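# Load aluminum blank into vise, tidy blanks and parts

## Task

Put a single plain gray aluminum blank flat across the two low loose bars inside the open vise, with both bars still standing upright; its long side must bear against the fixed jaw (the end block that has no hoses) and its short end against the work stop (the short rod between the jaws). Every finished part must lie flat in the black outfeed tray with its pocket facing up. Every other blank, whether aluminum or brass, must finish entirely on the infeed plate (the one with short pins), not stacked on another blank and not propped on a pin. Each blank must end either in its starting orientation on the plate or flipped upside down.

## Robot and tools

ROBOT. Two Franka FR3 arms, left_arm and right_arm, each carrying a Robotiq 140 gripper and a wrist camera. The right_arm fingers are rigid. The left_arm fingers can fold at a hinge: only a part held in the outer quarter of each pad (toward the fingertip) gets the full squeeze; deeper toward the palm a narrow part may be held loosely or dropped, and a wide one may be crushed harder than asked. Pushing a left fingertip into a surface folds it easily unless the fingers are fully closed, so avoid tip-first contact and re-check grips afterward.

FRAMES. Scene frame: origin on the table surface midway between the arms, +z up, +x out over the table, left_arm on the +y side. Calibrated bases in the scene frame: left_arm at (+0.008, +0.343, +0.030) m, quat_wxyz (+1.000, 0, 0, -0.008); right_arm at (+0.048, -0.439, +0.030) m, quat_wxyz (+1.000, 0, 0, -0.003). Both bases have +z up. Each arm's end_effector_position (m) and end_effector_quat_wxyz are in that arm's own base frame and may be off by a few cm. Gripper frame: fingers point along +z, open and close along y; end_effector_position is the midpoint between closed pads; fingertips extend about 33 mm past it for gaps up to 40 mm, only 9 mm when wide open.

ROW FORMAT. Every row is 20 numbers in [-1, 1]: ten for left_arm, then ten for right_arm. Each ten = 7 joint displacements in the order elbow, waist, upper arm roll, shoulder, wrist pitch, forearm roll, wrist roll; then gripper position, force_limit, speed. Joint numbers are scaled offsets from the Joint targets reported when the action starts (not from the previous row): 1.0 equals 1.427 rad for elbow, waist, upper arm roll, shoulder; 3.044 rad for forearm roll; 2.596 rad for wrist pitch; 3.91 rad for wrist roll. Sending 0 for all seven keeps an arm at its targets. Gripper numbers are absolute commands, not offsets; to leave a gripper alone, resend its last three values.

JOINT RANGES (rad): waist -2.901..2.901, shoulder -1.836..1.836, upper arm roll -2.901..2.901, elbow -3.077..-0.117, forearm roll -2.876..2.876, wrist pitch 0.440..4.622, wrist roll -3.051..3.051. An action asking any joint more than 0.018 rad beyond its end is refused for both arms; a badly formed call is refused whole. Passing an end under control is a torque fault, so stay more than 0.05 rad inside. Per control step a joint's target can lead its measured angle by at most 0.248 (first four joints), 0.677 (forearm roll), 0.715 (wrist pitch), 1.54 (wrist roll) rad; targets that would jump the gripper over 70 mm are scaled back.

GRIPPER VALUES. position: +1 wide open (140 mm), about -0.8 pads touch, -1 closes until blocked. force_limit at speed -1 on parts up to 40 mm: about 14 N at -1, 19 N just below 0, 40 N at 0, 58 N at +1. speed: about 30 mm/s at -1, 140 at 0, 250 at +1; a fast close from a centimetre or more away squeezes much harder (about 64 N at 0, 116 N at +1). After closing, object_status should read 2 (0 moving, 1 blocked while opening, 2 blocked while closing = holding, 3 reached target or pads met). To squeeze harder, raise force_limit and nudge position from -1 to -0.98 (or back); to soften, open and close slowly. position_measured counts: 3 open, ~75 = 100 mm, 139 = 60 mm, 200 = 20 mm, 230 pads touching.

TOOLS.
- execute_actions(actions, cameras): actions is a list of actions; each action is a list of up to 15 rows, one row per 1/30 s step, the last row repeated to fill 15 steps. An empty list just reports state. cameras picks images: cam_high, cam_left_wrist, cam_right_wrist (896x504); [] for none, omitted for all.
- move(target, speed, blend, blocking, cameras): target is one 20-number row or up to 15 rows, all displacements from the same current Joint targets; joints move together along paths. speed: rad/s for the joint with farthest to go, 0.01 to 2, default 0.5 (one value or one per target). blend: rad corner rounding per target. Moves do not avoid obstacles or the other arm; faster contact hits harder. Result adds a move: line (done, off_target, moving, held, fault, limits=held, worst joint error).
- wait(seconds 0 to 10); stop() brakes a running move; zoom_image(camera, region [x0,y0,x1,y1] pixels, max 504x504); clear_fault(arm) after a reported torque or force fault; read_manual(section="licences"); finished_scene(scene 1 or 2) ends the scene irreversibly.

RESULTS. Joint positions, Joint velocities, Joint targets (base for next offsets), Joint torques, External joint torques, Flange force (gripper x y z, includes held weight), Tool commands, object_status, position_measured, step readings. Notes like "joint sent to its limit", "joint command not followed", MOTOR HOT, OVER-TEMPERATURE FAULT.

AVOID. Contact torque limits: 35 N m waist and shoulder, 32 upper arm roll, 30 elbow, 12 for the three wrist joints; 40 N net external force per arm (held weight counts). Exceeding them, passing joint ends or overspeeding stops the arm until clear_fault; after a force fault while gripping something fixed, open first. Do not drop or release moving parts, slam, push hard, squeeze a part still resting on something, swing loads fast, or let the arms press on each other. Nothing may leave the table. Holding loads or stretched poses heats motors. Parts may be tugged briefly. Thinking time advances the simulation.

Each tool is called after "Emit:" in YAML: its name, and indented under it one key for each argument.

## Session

Scene 1 is done. Now scene 2: read its state.

Emit:
execute_actions:
  actions: []

Scene clock: 0.00 s.
left_arm: end_effector_position=(+0.2746, -0.1132, +0.3643) position_measured=3 object_status=3 end_effector_quat_wxyz=(+0.076, +0.784, -0.513, -0.341) | right_arm: end_effector_position=(+0.4580, +0.4983, +0.1243) position_measured=3 object_status=3 end_effector_quat_wxyz=(-0.143, +0.984, -0.098, +0.047)
Joint names: [elbow, waist, upper arm roll, shoulder, wrist pitch, forearm roll, wrist roll]
Joint positions: left_arm=[-1.879 -0.387 0.01 -0.113 1.052 -0.013 -0.793] | right_arm=[-2.044 0.792 0.011 0.291 2.612 0.198 -0.727]
Joint velocities: within noise
Joint torques (N m): no reading
External joint torques (N m): no reading
Flange force (N): no reading
Joint targets: left_arm=[-1.879 -0.387 0.010 -0.113 1.052 -0.013 -0.793] | right_arm=[-2.044 0.792 0.011 0.291 2.612 0.198 -0.727]
Tool commands: left_gripper/position=+1.0 left_gripper/force_limit=+1.0 left_gripper/speed=+1.0 right_gripper/position=+1.0 right_gripper/force_limit=+1.0 right_gripper/speed=+1.0
camera_calibration:
cam_left_wrist: T_world_to_cam=[[-0.751828, -0.46231, 0.470132, -0.0102087], [-0.0192608, 0.728107, 0.685192, -0.153849], [-0.659078, 0.506092, -0.556316, 0.583856], [0, 0, 0, 1]] pos_world=[0.374168, -0.188186, 0.435024]
cam_right_wrist: T_world_to_cam=[[-0.162425, -0.941056, -0.2967, 0.589701], [-0.96075, 0.0822969, 0.264928, 0.370218], [-0.224895, 0.328085, -0.917487, 0.189101], [0, 0, 0, 1]] pos_world=[0.493997, 0.462433, 0.25038]

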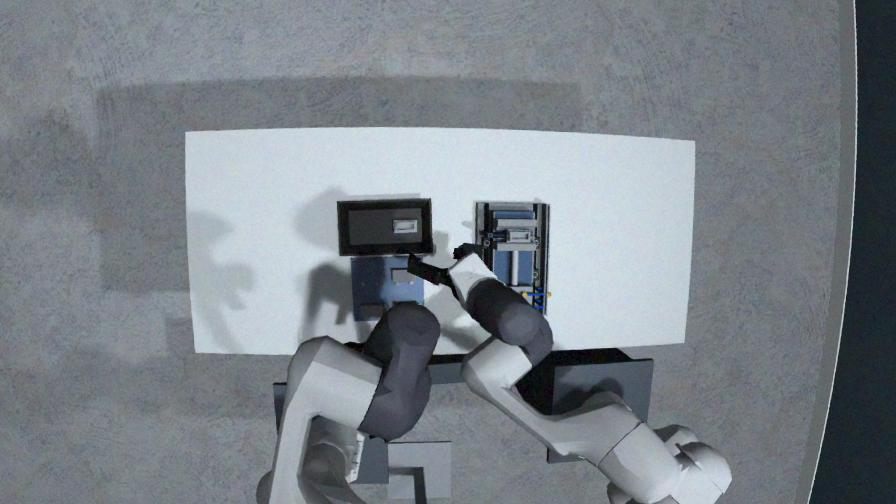

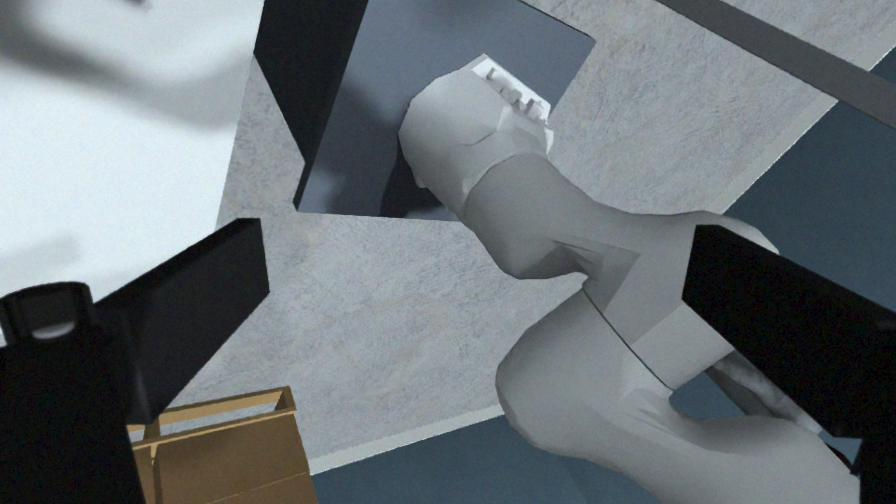

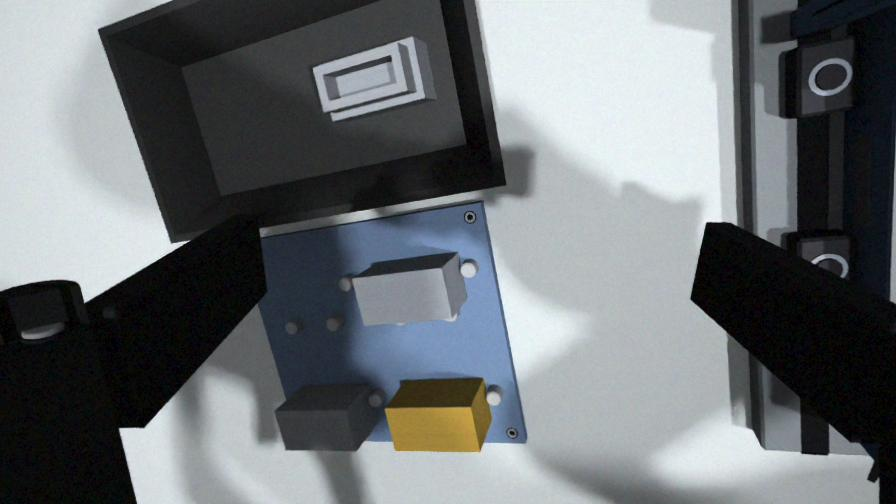

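Emit:
zoom_image:
  camera: "cam_high"
  region: [430, 180, 590, 330]

Emit:
zoom_image:
  camera: "cam_high"
  region: [320, 180, 460, 340]

Emit:
zoom_image:
  camera: "cam_right_wrist"
  region: [240, 180, 560, 470]

Scaled by 3.150 from the camera's 896x504 image, which has a finer 1280x720 frame.

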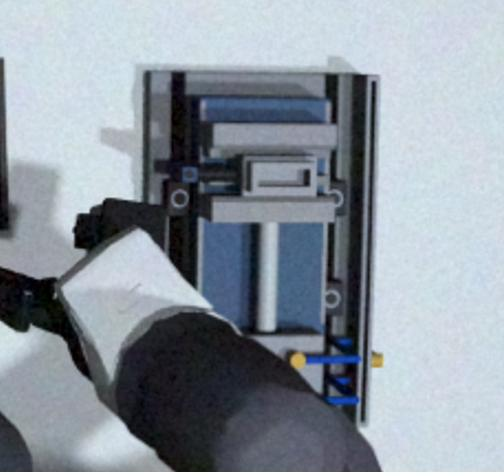

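Scaled by 3.150 from the camera's 896x504 image, which has a finer 1280x720 frame.

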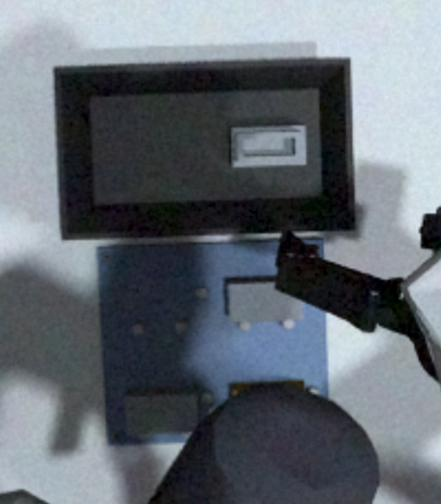

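Scaled by 1.575 from the camera's 896x504 image, which has a finer 1280x720 frame.

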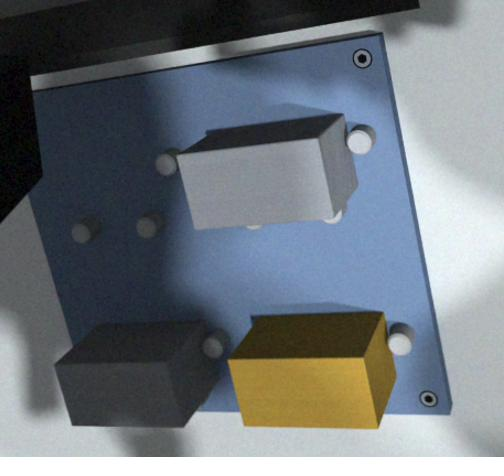

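Emit:
move:
  target:
    - [0.0218,-0.0117,-0.0004,0.025,0.0155,0.0002,0.0005,-0.1,-0.05,-1, -0.20182,-0.55501,-0.00771,-0.42607,-0.22997,-0.06505,-0.37673,-0.1,-0.05,-1]
    - [0.43672,-0.23476,-0.00701,0.49954,0.30958,0.00427,0.01049,-0.1,-0.05,-1, -0.20182,-0.55501,-0.00771,-0.42607,-0.22997,-0.06505,-0.37673,-0.1,-0.05,-1]
  speed: [0.8,0.7]
  blend: [0.05,0]

Scene clock: 41.17 s.
left_arm: end_effector_position=(+0.5413, -0.4815, +0.1984) position_measured=141 object_status=3 end_effector_quat_wxyz=(+0.003, +0.718, -0.696, -0.003) | right_arm: end_effector_position=(+0.4519, +0.0005, +0.2500) position_measured=141 object_status=3 end_effector_quat_wxyz=(-0.001, +0.952, +0.307, +0.002)
Joint positions: left_arm=[-1.258 -0.723 -0.002 0.6 1.853 -0.004 -0.756] | right_arm=[-2.331 0.002 -0.002 -0.315 2.02 0.003 -2.197]
Joint velocities: left_arm=[0.001 0 0 0 0.003 -0.001 0.002] | right_arm=[within noise]
Joint torques (N m): left_arm=[25.25 0.97 1.46 -50.63 2.93 1.17 0.13] | right_arm=[25.81 -0.76 0.61 -21.34 2.36 0.52 -0.2]
External joint torques (N m): left_arm=[0.47 0.83 0.9 0.15 0.32 0.41 0.13] | right_arm=[1.17 -0.73 0.94 0.03 -0.27 -0.32 -0.2]
Flange force (N): left_arm=[1.1 -3.2 -0.2] | right_arm=[2.9 2.0 -2.9]
Joint targets: left_arm=[-1.256 -0.722 0.000 0.599 1.856 0.000 -0.752] | right_arm=[-2.332 0.000 0.000 -0.316 2.015 0.000 -2.201]
move: done
camera_calibration:
cam_left_wrist: T_world_to_cam=[[-0.999484, -0.031005, 0.00844087, 0.531428], [-0.0263146, 0.940507, 0.338753, 0.407967], [-0.0184417, 0.338356, -0.940837, 0.50244], [0, 0, 0, 1]]
cam_right_wrist: T_world_to_cam=[[0.598458, -0.801117, -0.00775995, -0.258606], [-0.751277, -0.564538, 0.341876, 0.258421], [-0.278264, -0.198769, -0.939713, 0.4963], [0, 0, 0, 1]]

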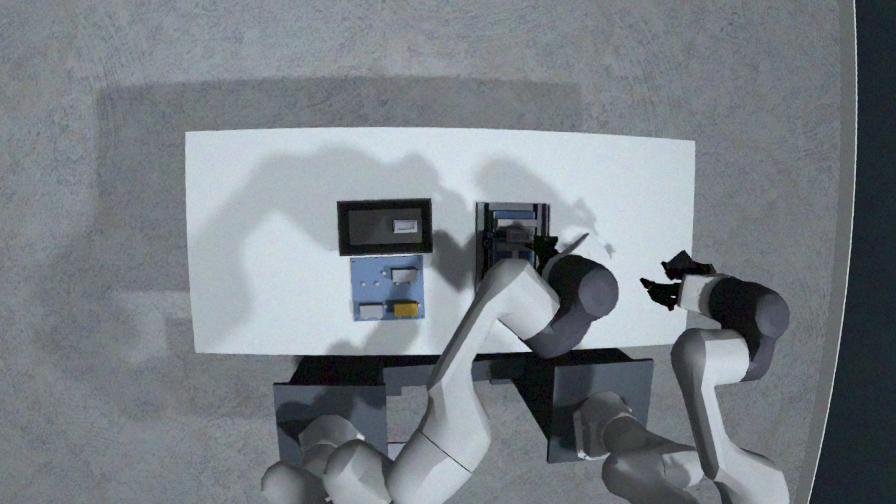

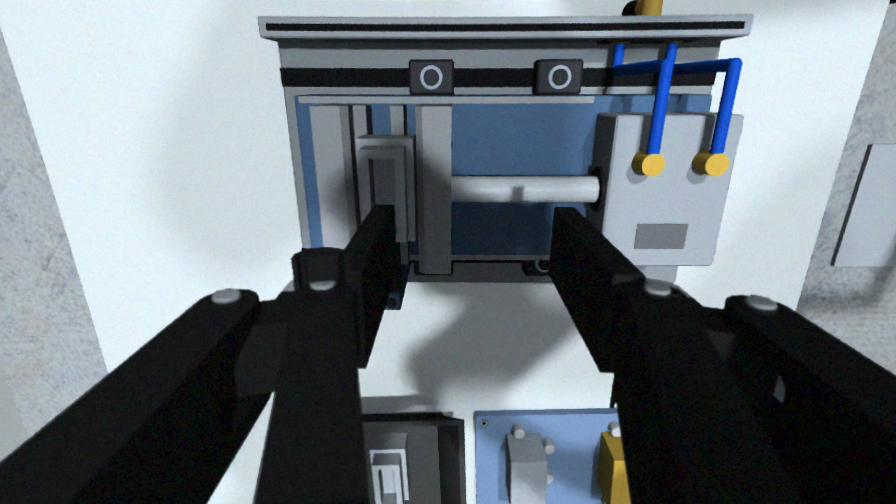

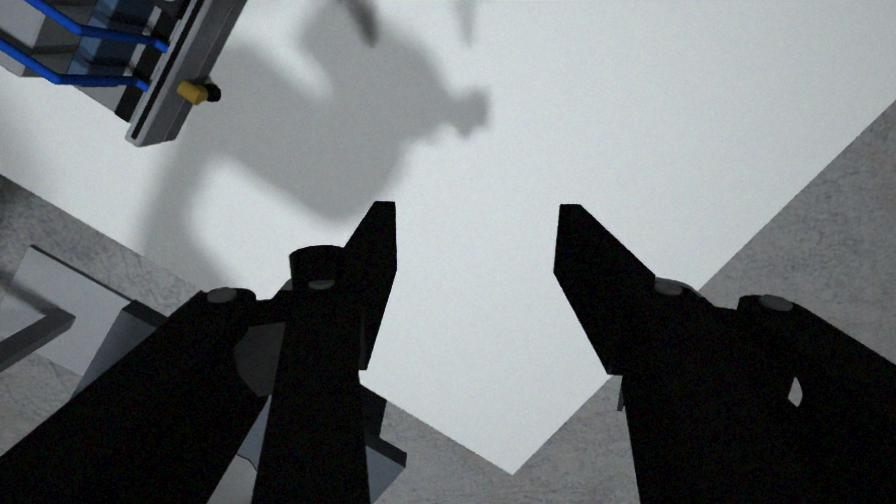

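Emit:
zoom_image:
  camera: "cam_left_wrist"
  region: [290, 90, 470, 320]

Emit:
zoom_image:
  camera: "cam_left_wrist"
  region: [330, 120, 430, 220]

Emit:
zoom_image:
  camera: "cam_left_wrist"
  region: [340, 390, 660, 504]

Scaled by 2.191 from the camera's 896x504 image, which has a finer 1280x720 frame.

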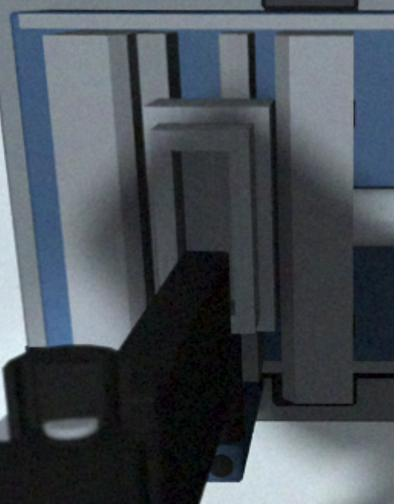

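Scaled by 5.040 from the camera's 896x504 image, which has a finer 1280x720 frame.

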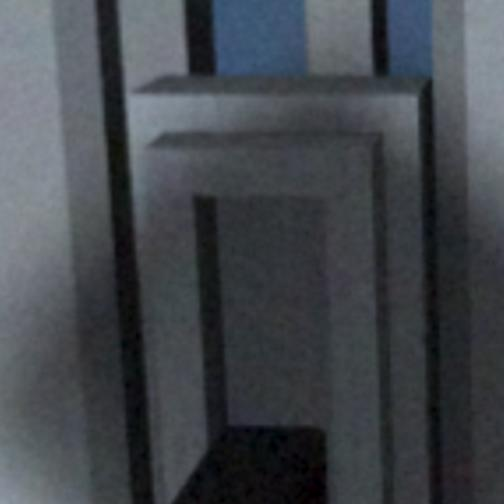

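Scaled by 1.575 from the camera's 896x504 image, which has a finer 1280x720 frame.

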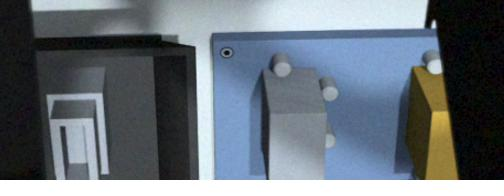

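Emit:
move:
  target: [0.12263,0.03048,0,0.11563,-0.00193,0,0.01074,-0.1,-0.05,-1, 0,0,0,0,0,0,0,-0.1,-0.05,-1]
  speed: 0.2
  cameras: ["cam_left_wrist"]

Emit:
zoom_image:
  camera: "cam_left_wrist"
  region: [370, 60, 570, 290]

Scene clock: 93.10 s.
left_arm: end_effector_position=(+0.5902, -0.4792, +0.1611) position_measured=141 object_status=3 end_effector_quat_wxyz=(+0.002, +0.720, -0.694, +0.004) | right_arm: end_effector_position=(+0.4517, +0.0005, +0.2499) position_measured=141 object_status=3 end_effector_quat_wxyz=(-0.001, +0.952, +0.307, +0.002)
Joint positions: left_arm=[-1.083 -0.679 -0.002 0.764 1.853 -0.004 -0.715] | right_arm=[-2.331 0.001 -0.002 -0.315 2.019 0.003 -2.197]
Joint velocities: left_arm=[0.001 0.002 0 0 -0.001 0.002 0.006] | right_arm=[within noise]
Joint torques (N m): left_arm=[25.28 0.59 1.28 -54.26 2.6 1.1 0.05] | right_arm=[25.95 -0.69 0.57 -21.34 2.39 0.57 -0.26]
External joint torques (N m): left_arm=[0.4 0.48 0.62 0.22 -0.05 0.34 0.05] | right_arm=[1.29 -0.67 0.9 -0.04 -0.24 -0.28 -0.26]
Flange force (N): left_arm=[2.7 -4.2 -0.8] | right_arm=[3.0 2.1 -3.1]
Joint targets: left_arm=[-1.081 -0.678 0.000 0.764 1.851 0.000 -0.710] | right_arm=[-2.332 0.000 0.000 -0.316 2.015 0.000 -2.201]
move: done
camera_calibration:
cam_left_wrist: T_world_to_cam=[[-0.999389, -0.0349216, -0.00109666, 0.580247], [-0.0333133, 0.942963, 0.331227, 0.426213], [-0.0105329, 0.331062, -0.94355, 0.459772], [0, 0, 0, 1]]
Images, in order: cam_left_wrist.

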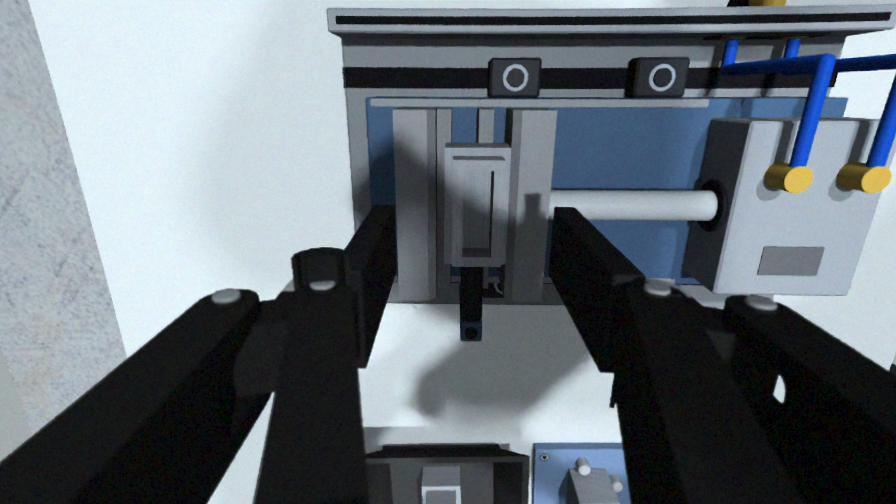

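Scaled by 2.191 from the camera's 896x504 image, which has a finer 1280x720 frame.

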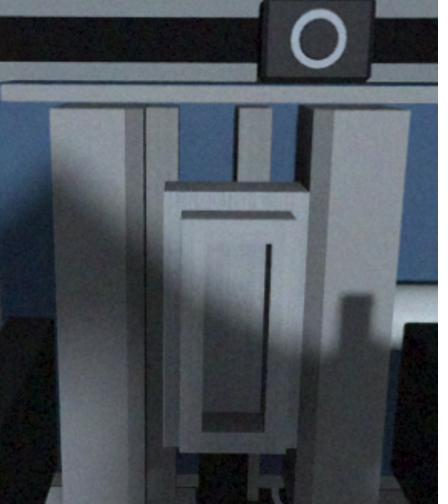

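Emit:
move:
  target: [-0.06272,-0.0035,0,0.00827,0.03794,0,0,-0.1,-0.05,-1, 0,0,0,0,0,0,0,-0.1,-0.05,-1]
  speed: 0.15
  cameras: ["cam_left_wrist"]

Emit:
zoom_image:
  camera: "cam_left_wrist"
  region: [370, 60, 570, 290]

Scene clock: 122.90 s.
left_arm: end_effector_position=(+0.5856, -0.4776, +0.1180) position_measured=141 object_status=3 end_effector_quat_wxyz=(+0.002, +0.718, -0.696, +0.000) | right_arm: end_effector_position=(+0.4516, +0.0004, +0.2498) position_measured=141 object_status=3 end_effector_quat_wxyz=(-0.001, +0.952, +0.307, +0.002)
Joint positions: left_arm=[-1.17 -0.682 -0.002 0.776 1.946 -0.004 -0.713] | right_arm=[-2.331 0.001 -0.002 -0.315 2.019 0.003 -2.197]
Joint velocities: left_arm=[-0.001 -0.001 0 0 0.005 -0.001 0] | right_arm=[within noise]
Joint torques (N m): left_arm=[24.45 0.26 1.21 -54.34 3.01 1.04 0.13] | right_arm=[26.02 -0.68 0.66 -21.31 2.4 0.59 -0.21]
External joint torques (N m): left_arm=[-0.14 0.56 0.8 -0.06 0.41 0.33 0.12] | right_arm=[1.31 -0.69 0.95 0.14 -0.24 -0.26 -0.21]
Flange force (N): left_arm=[-2.6 1.5 1.0] | right_arm=[3.5 2.4 -3.0]
Joint targets: left_arm=[-1.171 -0.683 0.000 0.776 1.950 0.000 -0.710] | right_arm=[-2.332 0.000 0.000 -0.316 2.015 0.000 -2.201]
move: done
camera_calibration:
cam_left_wrist: T_world_to_cam=[[-0.999513, -0.0309556, 0.0040295, 0.577028], [-0.0278082, 0.941579, 0.335643, 0.434495], [-0.0141841, 0.335367, -0.941981, 0.42256], [0, 0, 0, 1]]
Images, in order: cam_left_wrist.

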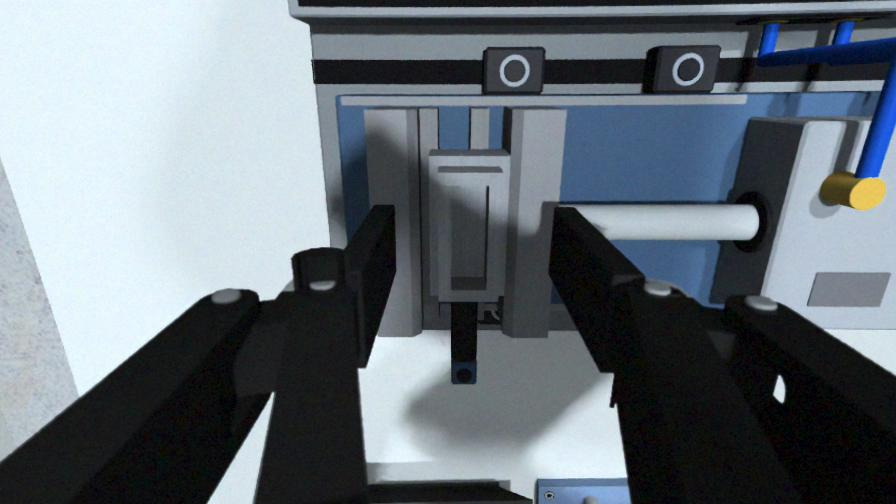

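Scaled by 2.191 from the camera's 896x504 image, which has a finer 1280x720 frame.

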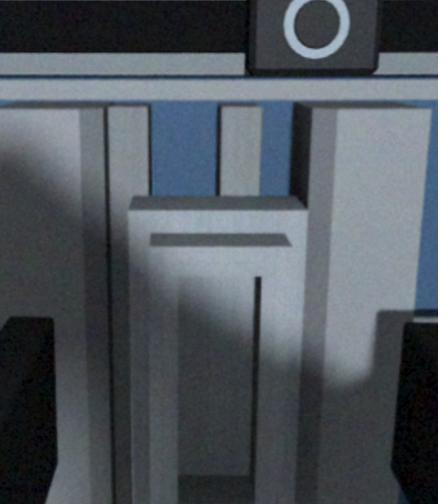

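Emit:
zoom_image:
  camera: "cam_left_wrist"
  region: [410, 130, 530, 230]

Emit:
zoom_image:
  camera: "cam_left_wrist"
  region: [410, 220, 530, 320]

Scaled by 4.200 from the camera's 896x504 image, which has a finer 1280x720 frame.

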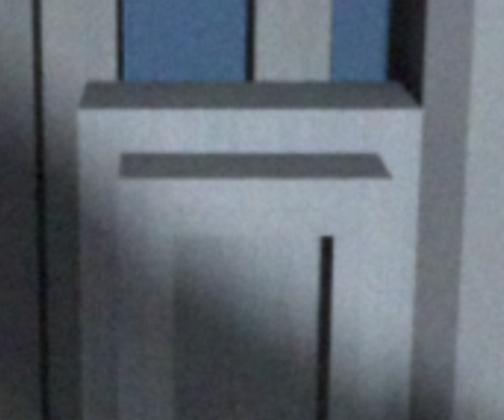

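Scaled by 4.200 from the camera's 896x504 image, which has a finer 1280x720 frame.

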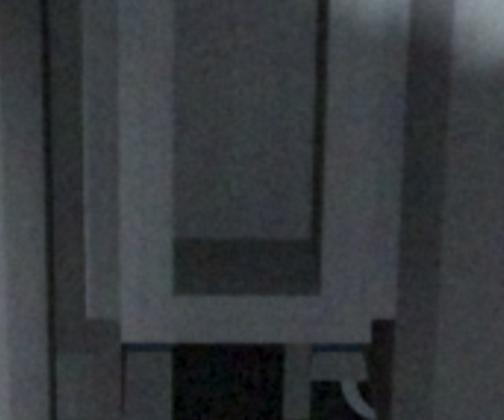

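Emit:
zoom_image:
  camera: "cam_left_wrist"
  region: [340, 180, 420, 280]

Emit:
zoom_image:
  camera: "cam_left_wrist"
  region: [530, 180, 610, 280]

Scaled by 5.040 from the camera's 896x504 image, which has a finer 1280x720 frame.

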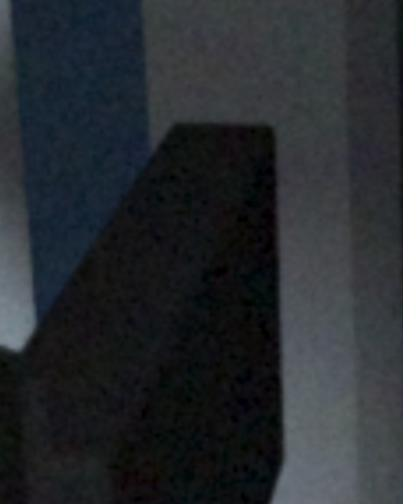

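Scaled by 5.040 from the camera's 896x504 image, which has a finer 1280x720 frame.

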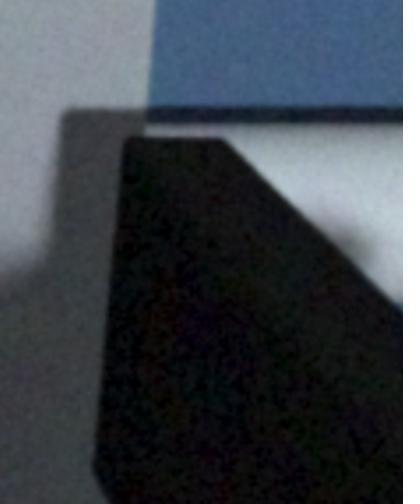

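Emit:
execute_actions:
  actions: []

Scene clock: 214.23 s.
left_arm: end_effector_position=(+0.5858, -0.4778, +0.1180) position_measured=141 object_status=3 end_effector_quat_wxyz=(+0.002, +0.718, -0.696, +0.000) | right_arm: end_effector_position=(+0.4516, +0.0004, +0.2498) position_measured=141 object_status=3 end_effector_quat_wxyz=(-0.001, +0.952, +0.307, +0.002)
Joint names: [elbow, waist, upper arm roll, shoulder, wrist pitch, forearm roll, wrist roll]
Joint positions: left_arm=[-1.17 -0.682 -0.002 0.776 1.947 -0.004 -0.713] | right_arm=[-2.331 0.001 -0.002 -0.315 2.019 0.003 -2.197]
Joint velocities: within noise
Joint torques (N m): left_arm=[24.62 0.23 1.19 -54.31 2.92 1.04 0.13] | right_arm=[25.95 -0.65 0.49 -21.28 2.41 0.59 -0.21]
External joint torques (N m): left_arm=[-0.05 0.18 0.57 0.14 0.3 0.31 0.13] | right_arm=[1.29 -0.67 0.78 0.02 -0.22 -0.26 -0.21]
Flange force (N): left_arm=[-0.9 0.3 0.8] | right_arm=[3.1 2.3 -3.0]
Joint targets: left_arm=[-1.171 -0.683 0.000 0.776 1.950 0.000 -0.710] | right_arm=[-2.332 0.000 0.000 -0.316 2.015 0.000 -2.201]
Tool commands: left_gripper/position=-0.1 left_gripper/force_limit=-0.05 left_gripper/speed=-1.0 right_gripper/position=-0.1 right_gripper/force_limit=-0.05 right_gripper/speed=-1.0
camera_calibration:
cam_left_wrist: T_world_to_cam=[[-0.999517, -0.030899, 0.00339791, 0.577319], [-0.0279735, 0.941744, 0.335166, 0.434877], [-0.0135562, 0.334909, -0.942153, 0.422046], [0, 0, 0, 1]] pos_world=[0.594927, -0.533051, 0.249914]
cam_right_wrist: T_world_to_cam=[[0.599019, -0.800695, -0.00798074, -0.258705], [-0.750612, -0.564966, 0.342629, 0.257704], [-0.278851, -0.199251, -0.939437, 0.496235], [0, 0, 0, 1]] pos_world=[0.48678, 0.0373251, 0.375819]

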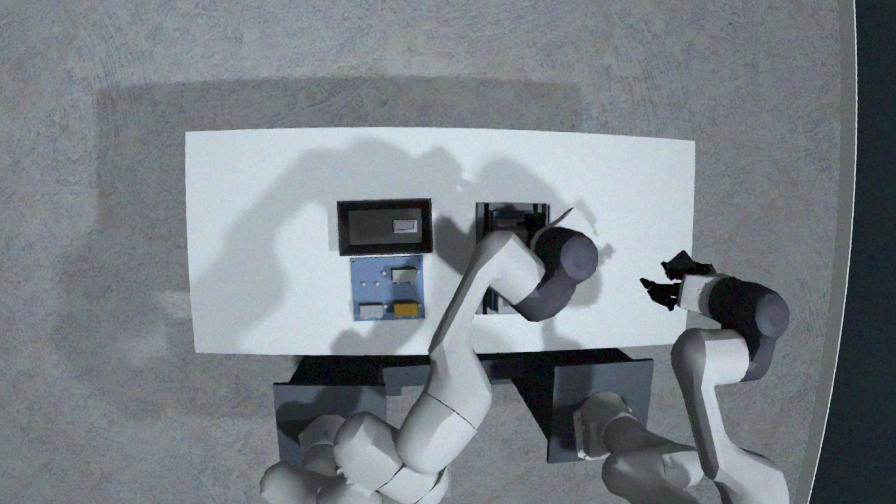

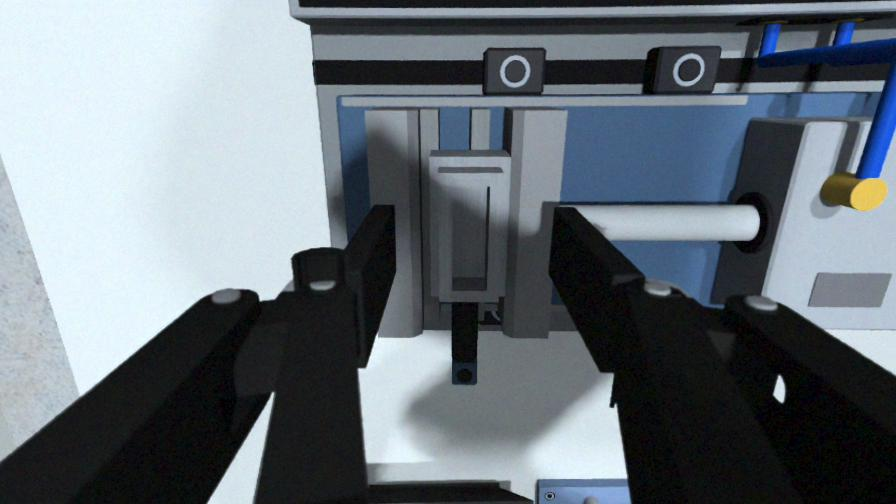

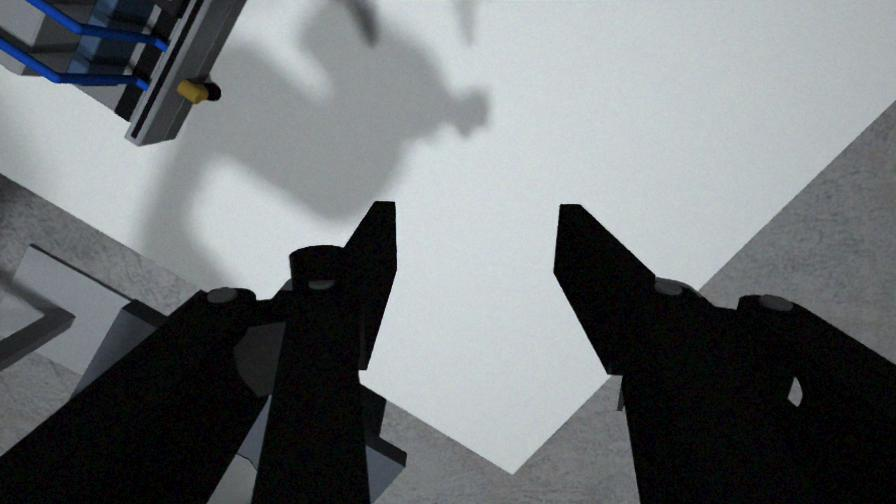

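Emit:
move:
  target: [-0.00967, 0, 0, 0.00701, 0.00917, 0, 0, -0.1, -0.05, -1, 0, 0, 0, 0, 0, 0, 0, -0.1, -0.05, -1]
  speed: 0.03
  cameras: ["cam_left_wrist"]

Scene clock: 232.33 s.
left_arm: end_effector_position=(+0.5859, -0.4778, +0.1071) position_measured=141 object_status=3 end_effector_quat_wxyz=(+0.002, +0.718, -0.696, +0.001) | right_arm: end_effector_position=(+0.4515, +0.0004, +0.2498) position_measured=141 object_status=3 end_effector_quat_wxyz=(-0.001, +0.952, +0.307, +0.002)
Joint positions: left_arm=[-1.184 -0.682 -0.002 0.785 1.97 -0.003 -0.713] | right_arm=[-2.331 0.001 -0.002 -0.315 2.019 0.002 -2.197]
Joint velocities: left_arm=[-0.002 0.001 0 0 0.006 0 -0.001] | right_arm=[within noise]
Joint torques (N m): left_arm=[24.47 0.27 1.22 -54.16 2.98 1.03 0.13] | right_arm=[25.97 -0.66 0.55 -21.21 2.41 0.6 -0.29]
External joint torques (N m): left_arm=[-0.11 0.3 0.64 0.32 0.36 0.31 0.13] | right_arm=[1.27 -0.62 0.9 0.26 -0.22 -0.24 -0.29]
Flange force (N): left_arm=[-0.9 0.1 1.1] | right_arm=[3.6 2.7 -2.8]
Joint targets: left_arm=[-1.185 -0.683 0.000 0.786 1.973 0.000 -0.710] | right_arm=[-2.332 0.000 0.000 -0.316 2.015 0.000 -2.201]
move: done
camera_calibration:
cam_left_wrist: T_world_to_cam=[[-0.999517, -0.0309343, 0.00291001, 0.577472], [-0.0281748, 0.941855, 0.334836, 0.438786], [-0.0130987, 0.334592, -0.942272, 0.41139], [0, 0, 0, 1]]
Images, in order: cam_left_wrist.

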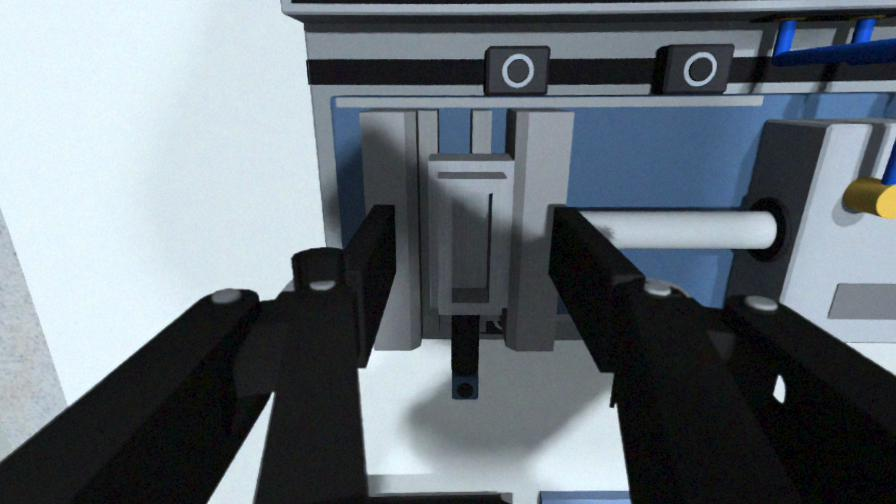

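Emit:
zoom_image:
  camera: "cam_left_wrist"
  region: [340, 130, 600, 380]

Scaled by 1.938 from the camera's 896x504 image, which has a finer 1280x720 frame.

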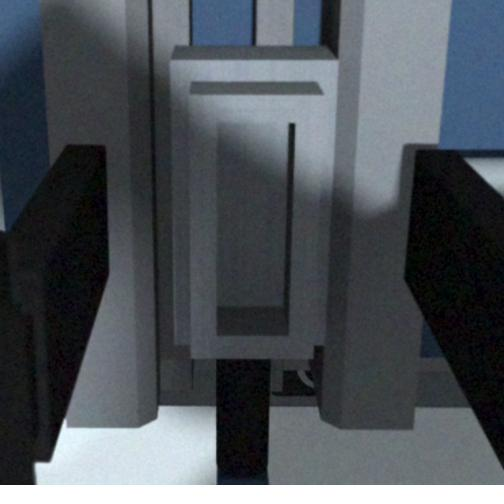

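Emit:
zoom_image:
  camera: "cam_left_wrist"
  region: [415, 140, 535, 260]

Emit:
zoom_image:
  camera: "cam_left_wrist"
  region: [415, 240, 535, 360]

Scaled by 4.200 from the camera's 896x504 image, which has a finer 1280x720 frame.

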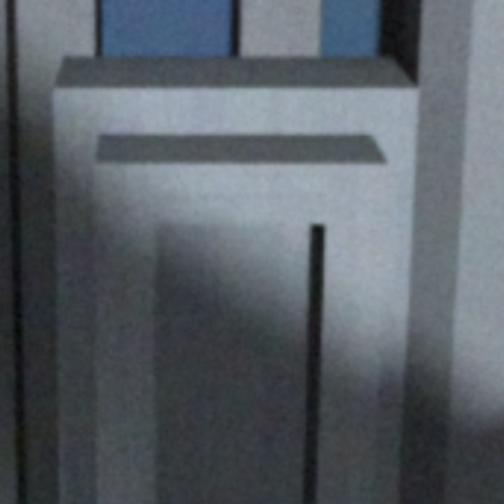

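Scaled by 4.200 from the camera's 896x504 image, which has a finer 1280x720 frame.

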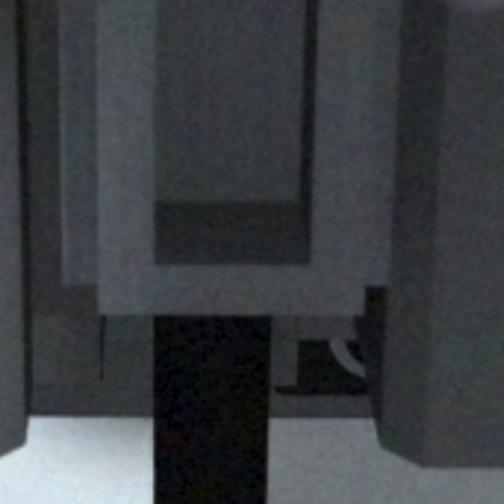

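Emit:
zoom_image:
  camera: "cam_left_wrist"
  region: [360, 190, 460, 290]

Emit:
zoom_image:
  camera: "cam_left_wrist"
  region: [485, 190, 585, 290]

Scaled by 5.040 from the camera's 896x504 image, which has a finer 1280x720 frame.

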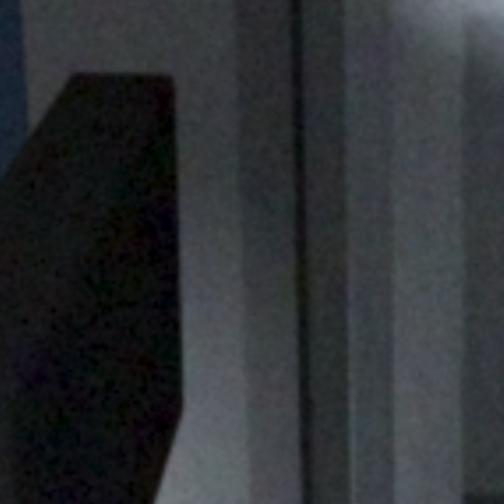

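Scaled by 5.040 from the camera's 896x504 image, which has a finer 1280x720 frame.

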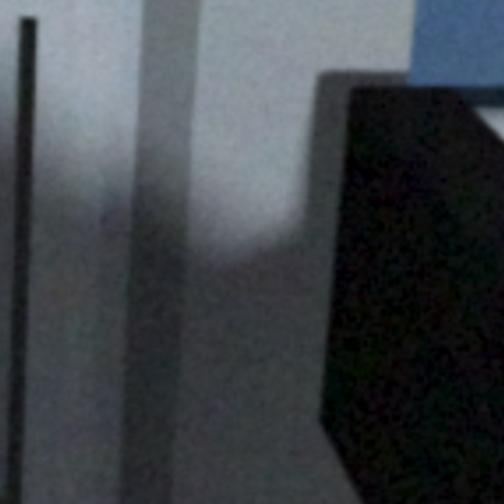

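Emit:
move:
  target: [0.00035, 0.00056, 0, 0.00378, 0.00185, 0, 0, -0.1, -0.05, -1, 0, 0, 0, 0, 0, 0, 0, -0.1, -0.05, -1]
  speed: 0.02
  cameras: ["cam_left_wrist"]

Scene clock: 294.00 s.
left_arm: end_effector_position=(+0.5861, -0.4781, +0.1036) position_measured=141 object_status=3 end_effector_quat_wxyz=(+0.002, +0.718, -0.696, +0.001) | right_arm: end_effector_position=(+0.4515, +0.0004, +0.2498) position_measured=141 object_status=3 end_effector_quat_wxyz=(-0.001, +0.952, +0.307, +0.002)
Joint positions: left_arm=[-1.184 -0.682 -0.002 0.79 1.975 -0.003 -0.713] | right_arm=[-2.331 0.001 -0.002 -0.315 2.019 0.002 -2.197]
Joint torques (N m): left_arm=[24.84 0.6 1.21 -54.13 2.94 1 0.09] | right_arm=[26.04 -0.71 0.55 -21.34 2.41 0.6 -0.24]
External joint torques (N m): left_arm=[0.13 0.64 0.63 0.7 0.3 0.29 0.09] | right_arm=[1.36 -0.75 0.81 0.08 -0.23 -0.25 -0.24]
Flange force (N): left_arm=[1.4 -3.1 1.1] | right_arm=[3.3 2.6 -3.1]
Joint targets: left_arm=[-1.184 -0.682 0.000 0.791 1.978 0.000 -0.710] | right_arm=[-2.332 0.000 0.000 -0.316 2.015 0.000 -2.201]
move: done
camera_calibration:
cam_left_wrist: T_world_to_cam=[[-0.999517, -0.0309217, 0.00314524, 0.57773], [-0.0280811, 0.941779, 0.335058, 0.440072], [-0.0133227, 0.334808, -0.942192, 0.408344], [0, 0, 0, 1]]
Images, in order: cam_left_wrist.

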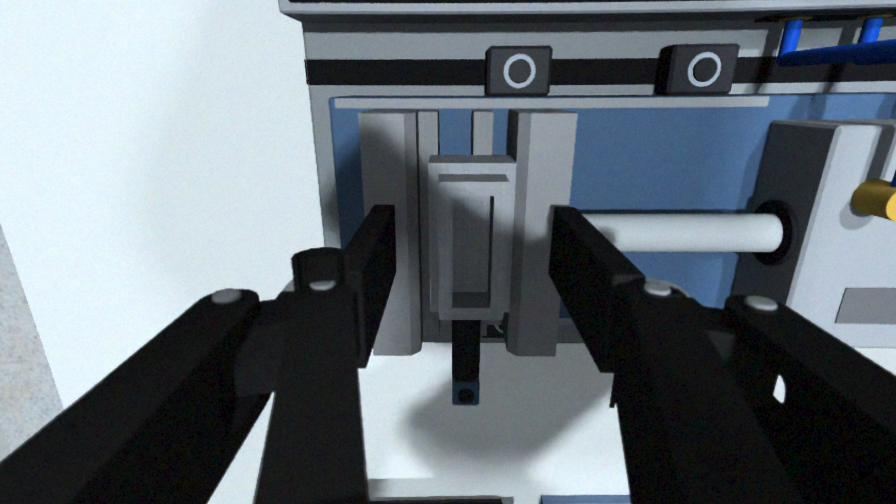

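Emit:
execute_actions:
  actions:
    - [[0,0,0,0,0,0,0,-1,-0.05,-1,0,0,0,0,0,0,0,-0.1,-0.05,-1]]
    - [[0,0,0,0,0,0,0,-1,-0.05,-1,0,0,0,0,0,0,0,-0.1,-0.05,-1]]
    - [[0,0,0,0,0,0,0,-1,-0.05,-1,0,0,0,0,0,0,0,-0.1,-0.05,-1]]
    - [[0,0,0,0,0,0,0,-1,-0.05,-1,0,0,0,0,0,0,0,-0.1,-0.05,-1]]
  cameras: ["cam_left_wrist"]

Scene clock: 301.13 s.
left_arm: end_effector_position=(+0.5868, -0.4786, +0.1042) position_measured=195 object_status=2 end_effector_quat_wxyz=(+0.002, +0.718, -0.696, +0.002) | right_arm: end_effector_position=(+0.4515, +0.0004, +0.2498) position_measured=141 object_status=3 end_effector_quat_wxyz=(-0.001, +0.952, +0.307, +0.002)
Joint positions: left_arm=[-1.184 -0.682 -0.001 0.79 1.977 -0.003 -0.713] | right_arm=[-2.331 0.001 -0.002 -0.315 2.019 0.002 -2.197]
Joint torques (N m): left_arm=[23.87 0.3 1.02 -52.25 3.1 0.94 0.13] | right_arm=[26.06 -0.67 0.51 -21.31 2.43 0.6 -0.2]
External joint torques (N m): left_arm=[-0.63 0.25 0.38 2.17 0.48 0.22 0.13] | right_arm=[1.47 -0.68 0.81 0 -0.19 -0.25 -0.2]
External joint torques at the end of the 1st action: left_arm=[0.13 0.52 0.5 0.56 0.29 0.28 0.08] | right_arm=[1.44 -0.69 0.86 -0.1 -0.19 -0.2 -0.23]
External joint torques at the end of the 2nd action: left_arm=[-0.96 1.68 1.94 4 0.54 0.6 0.09] | right_arm=[1.42 -0.69 0.82 0.04 -0.18 -0.21 -0.27]
External joint torques at the end of the 3rd action: left_arm=[-0.72 0.4 0.48 2.36 0.46 0.21 0.13] | right_arm=[1.36 -0.82 0.8 0.02 -0.2 -0.23 -0.23]
Flange force (N): left_arm=[1.8 -2.9 3.5] | right_arm=[3.5 2.5 -3.3]
Flange force at the end of the 1st action (N): left_arm=[1.1 -2.5 0.9] | right_arm=[3.2 2.3 -3.3]
Flange force at the end of the 2nd action (N): left_arm=[3.9 -8.3 5.6] | right_arm=[3.4 2.6 -3.1]
Flange force at the end of the 3rd action (N): left_arm=[1.8 -3.2 3.8] | right_arm=[3.2 2.5 -3.1]
Joint targets: left_arm=[-1.184 -0.682 0.000 0.791 1.978 0.000 -0.710] | right_arm=[-2.332 0.000 0.000 -0.316 2.015 0.000 -2.201]
Step readings (joint positions of left_arm | right_arm; steps 1 to 15: 1st action; 16 to 30: 2nd action; 31 to 45: 3rd action; 46 to 60: 4th action):
0: [-1.184 -0.682 -0.002 0.790 1.976 -0.003 -0.713] | [-2.331 0.001 -0.002 -0.315 2.019 0.002 -2.197]
1: [-1.184 -0.682 -0.002 0.790 1.976 -0.003 -0.713] | [-2.331 0.001 -0.002 -0.315 2.019 0.002 -2.197]
2: [-1.184 -0.682 -0.002 0.790 1.976 -0.003 -0.713] | [-2.331 0.001 -0.002 -0.315 2.019 0.002 -2.197]
4: [-1.184 -0.682 -0.002 0.790 1.976 -0.003 -0.713] | [-2.331 0.001 -0.002 -0.315 2.019 0.002 -2.197]
8: [-1.184 -0.682 -0.002 0.790 1.976 -0.003 -0.713] | [-2.331 0.001 -0.002 -0.315 2.019 0.002 -2.197]
15: [-1.184 -0.682 -0.002 0.790 1.976 -0.003 -0.713] | [-2.331 0.001 -0.002 -0.315 2.019 0.002 -2.197]
16: [-1.184 -0.682 -0.002 0.790 1.976 -0.003 -0.713] | [-2.331 0.001 -0.002 -0.315 2.019 0.002 -2.197]
17: [-1.184 -0.682 -0.002 0.790 1.976 -0.003 -0.713] | [-2.331 0.001 -0.002 -0.315 2.019 0.002 -2.197]
19: [-1.184 -0.682 -0.002 0.790 1.976 -0.003 -0.713] | [-2.331 0.001 -0.002 -0.315 2.019 0.002 -2.197]
23: [-1.184 -0.682 -0.002 0.790 1.976 -0.003 -0.713] | [-2.331 0.001 -0.002 -0.315 2.019 0.002 -2.197]
30: [-1.184 -0.682 -0.001 0.790 1.976 -0.003 -0.713] | [-2.331 0.001 -0.002 -0.315 2.019 0.002 -2.197]
31: [-1.184 -0.682 -0.001 0.790 1.976 -0.003 -0.713] | [-2.331 0.001 -0.002 -0.315 2.019 0.002 -2.197]
32: [-1.184 -0.682 -0.001 0.790 1.976 -0.003 -0.713] | [-2.331 0.001 -0.002 -0.315 2.019 0.002 -2.197]
34: [-1.184 -0.682 -0.001 0.790 1.977 -0.003 -0.713] | [-2.331 0.001 -0.002 -0.315 2.019 0.002 -2.197]
38: [-1.184 -0.682 -0.001 0.790 1.977 -0.003 -0.713] | [-2.331 0.001 -0.002 -0.315 2.019 0.002 -2.197]
45: [-1.184 -0.682 -0.001 0.790 1.977 -0.003 -0.713] | [-2.331 0.001 -0.002 -0.315 2.019 0.002 -2.197]
46: [-1.184 -0.682 -0.001 0.790 1.977 -0.003 -0.713] | [-2.331 0.001 -0.002 -0.315 2.019 0.002 -2.197]
47: [-1.184 -0.682 -0.001 0.790 1.977 -0.003 -0.713] | [-2.331 0.001 -0.002 -0.315 2.019 0.002 -2.197]
49: [-1.184 -0.682 -0.001 0.790 1.977 -0.003 -0.713] | [-2.331 0.001 -0.002 -0.315 2.019 0.002 -2.197]
53: [-1.184 -0.682 -0.001 0.790 1.977 -0.003 -0.713] | [-2.331 0.001 -0.002 -0.315 2.019 0.002 -2.197]
60: [-1.184 -0.682 -0.001 0.790 1.977 -0.003 -0.713] | [-2.331 0.001 -0.002 -0.315 2.019 0.002 -2.197]
camera_calibration:
cam_left_wrist: T_world_to_cam=[[-0.999531, -0.0306075, 0.000759532, 0.578796], [-0.0286, 0.942253, 0.333679, 0.441067], [-0.0109287, 0.333501, -0.942687, 0.407146], [0, 0, 0, 1]]
Images, in order: cam_left_wrist.

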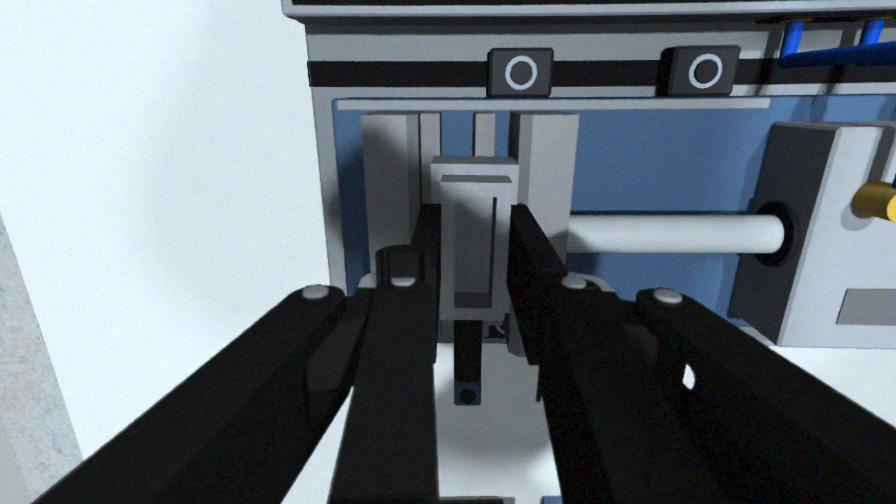

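Emit:
move:
  target: [0.02821, 0, 0, -0.01847, -0.02566, 0, 0, -1, -0.05, -1, 0, 0, 0, 0, 0, 0, 0, -0.1, -0.05, -1]
  speed: 0.06
  cameras: ["cam_left_wrist"]

Scene clock: 321.87 s.
left_arm: end_effector_position=(+0.5858, -0.4778, +0.1324) position_measured=195 object_status=2 end_effector_quat_wxyz=(+0.002, +0.718, -0.696, +0.000) | right_arm: end_effector_position=(+0.4515, +0.0004, +0.2498) position_measured=141 object_status=3 end_effector_quat_wxyz=(-0.001, +0.952, +0.307, +0.002)
Joint positions: left_arm=[-1.146 -0.682 -0.001 0.769 1.914 -0.003 -0.713] | right_arm=[-2.331 0.001 -0.002 -0.315 2.019 0.002 -2.197]
Joint velocities: left_arm=[0.001 0.001 0 0 -0.004 0.001 0] | right_arm=[within noise]
Joint torques (N m): left_arm=[25.77 0.55 1.21 -55.3 2.58 0.94 0.1] | right_arm=[26.1 -0.63 0.63 -21.32 2.42 0.62 -0.21]
External joint torques (N m): left_arm=[1.18 0.77 0.76 -1.24 -0.02 0.22 0.1] | right_arm=[1.5 -0.63 0.94 -0.1 -0.21 -0.23 -0.21]
Flange force (N): left_arm=[1.7 -3.7 -2.6] | right_arm=[3.4 2.2 -3.5]
Joint targets: left_arm=[-1.144 -0.682 0.000 0.765 1.912 0.000 -0.710] | right_arm=[-2.332 0.000 0.000 -0.316 2.015 0.000 -2.201]
move: done
camera_calibration:
cam_left_wrist: T_world_to_cam=[[-0.999529, -0.0303992, 0.00416746, 0.577473], [-0.0272265, 0.941327, 0.336395, 0.429296], [-0.0141491, 0.336123, -0.941712, 0.4365], [0, 0, 0, 1]]
Images, in order: cam_left_wrist.

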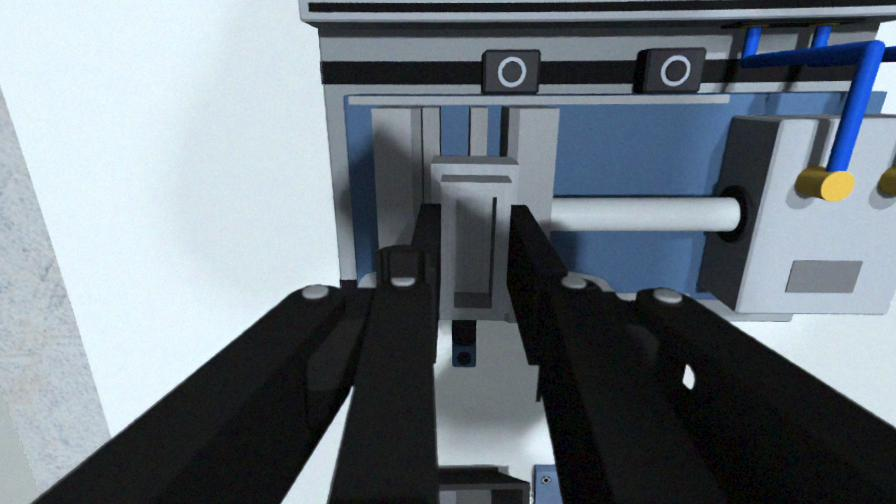

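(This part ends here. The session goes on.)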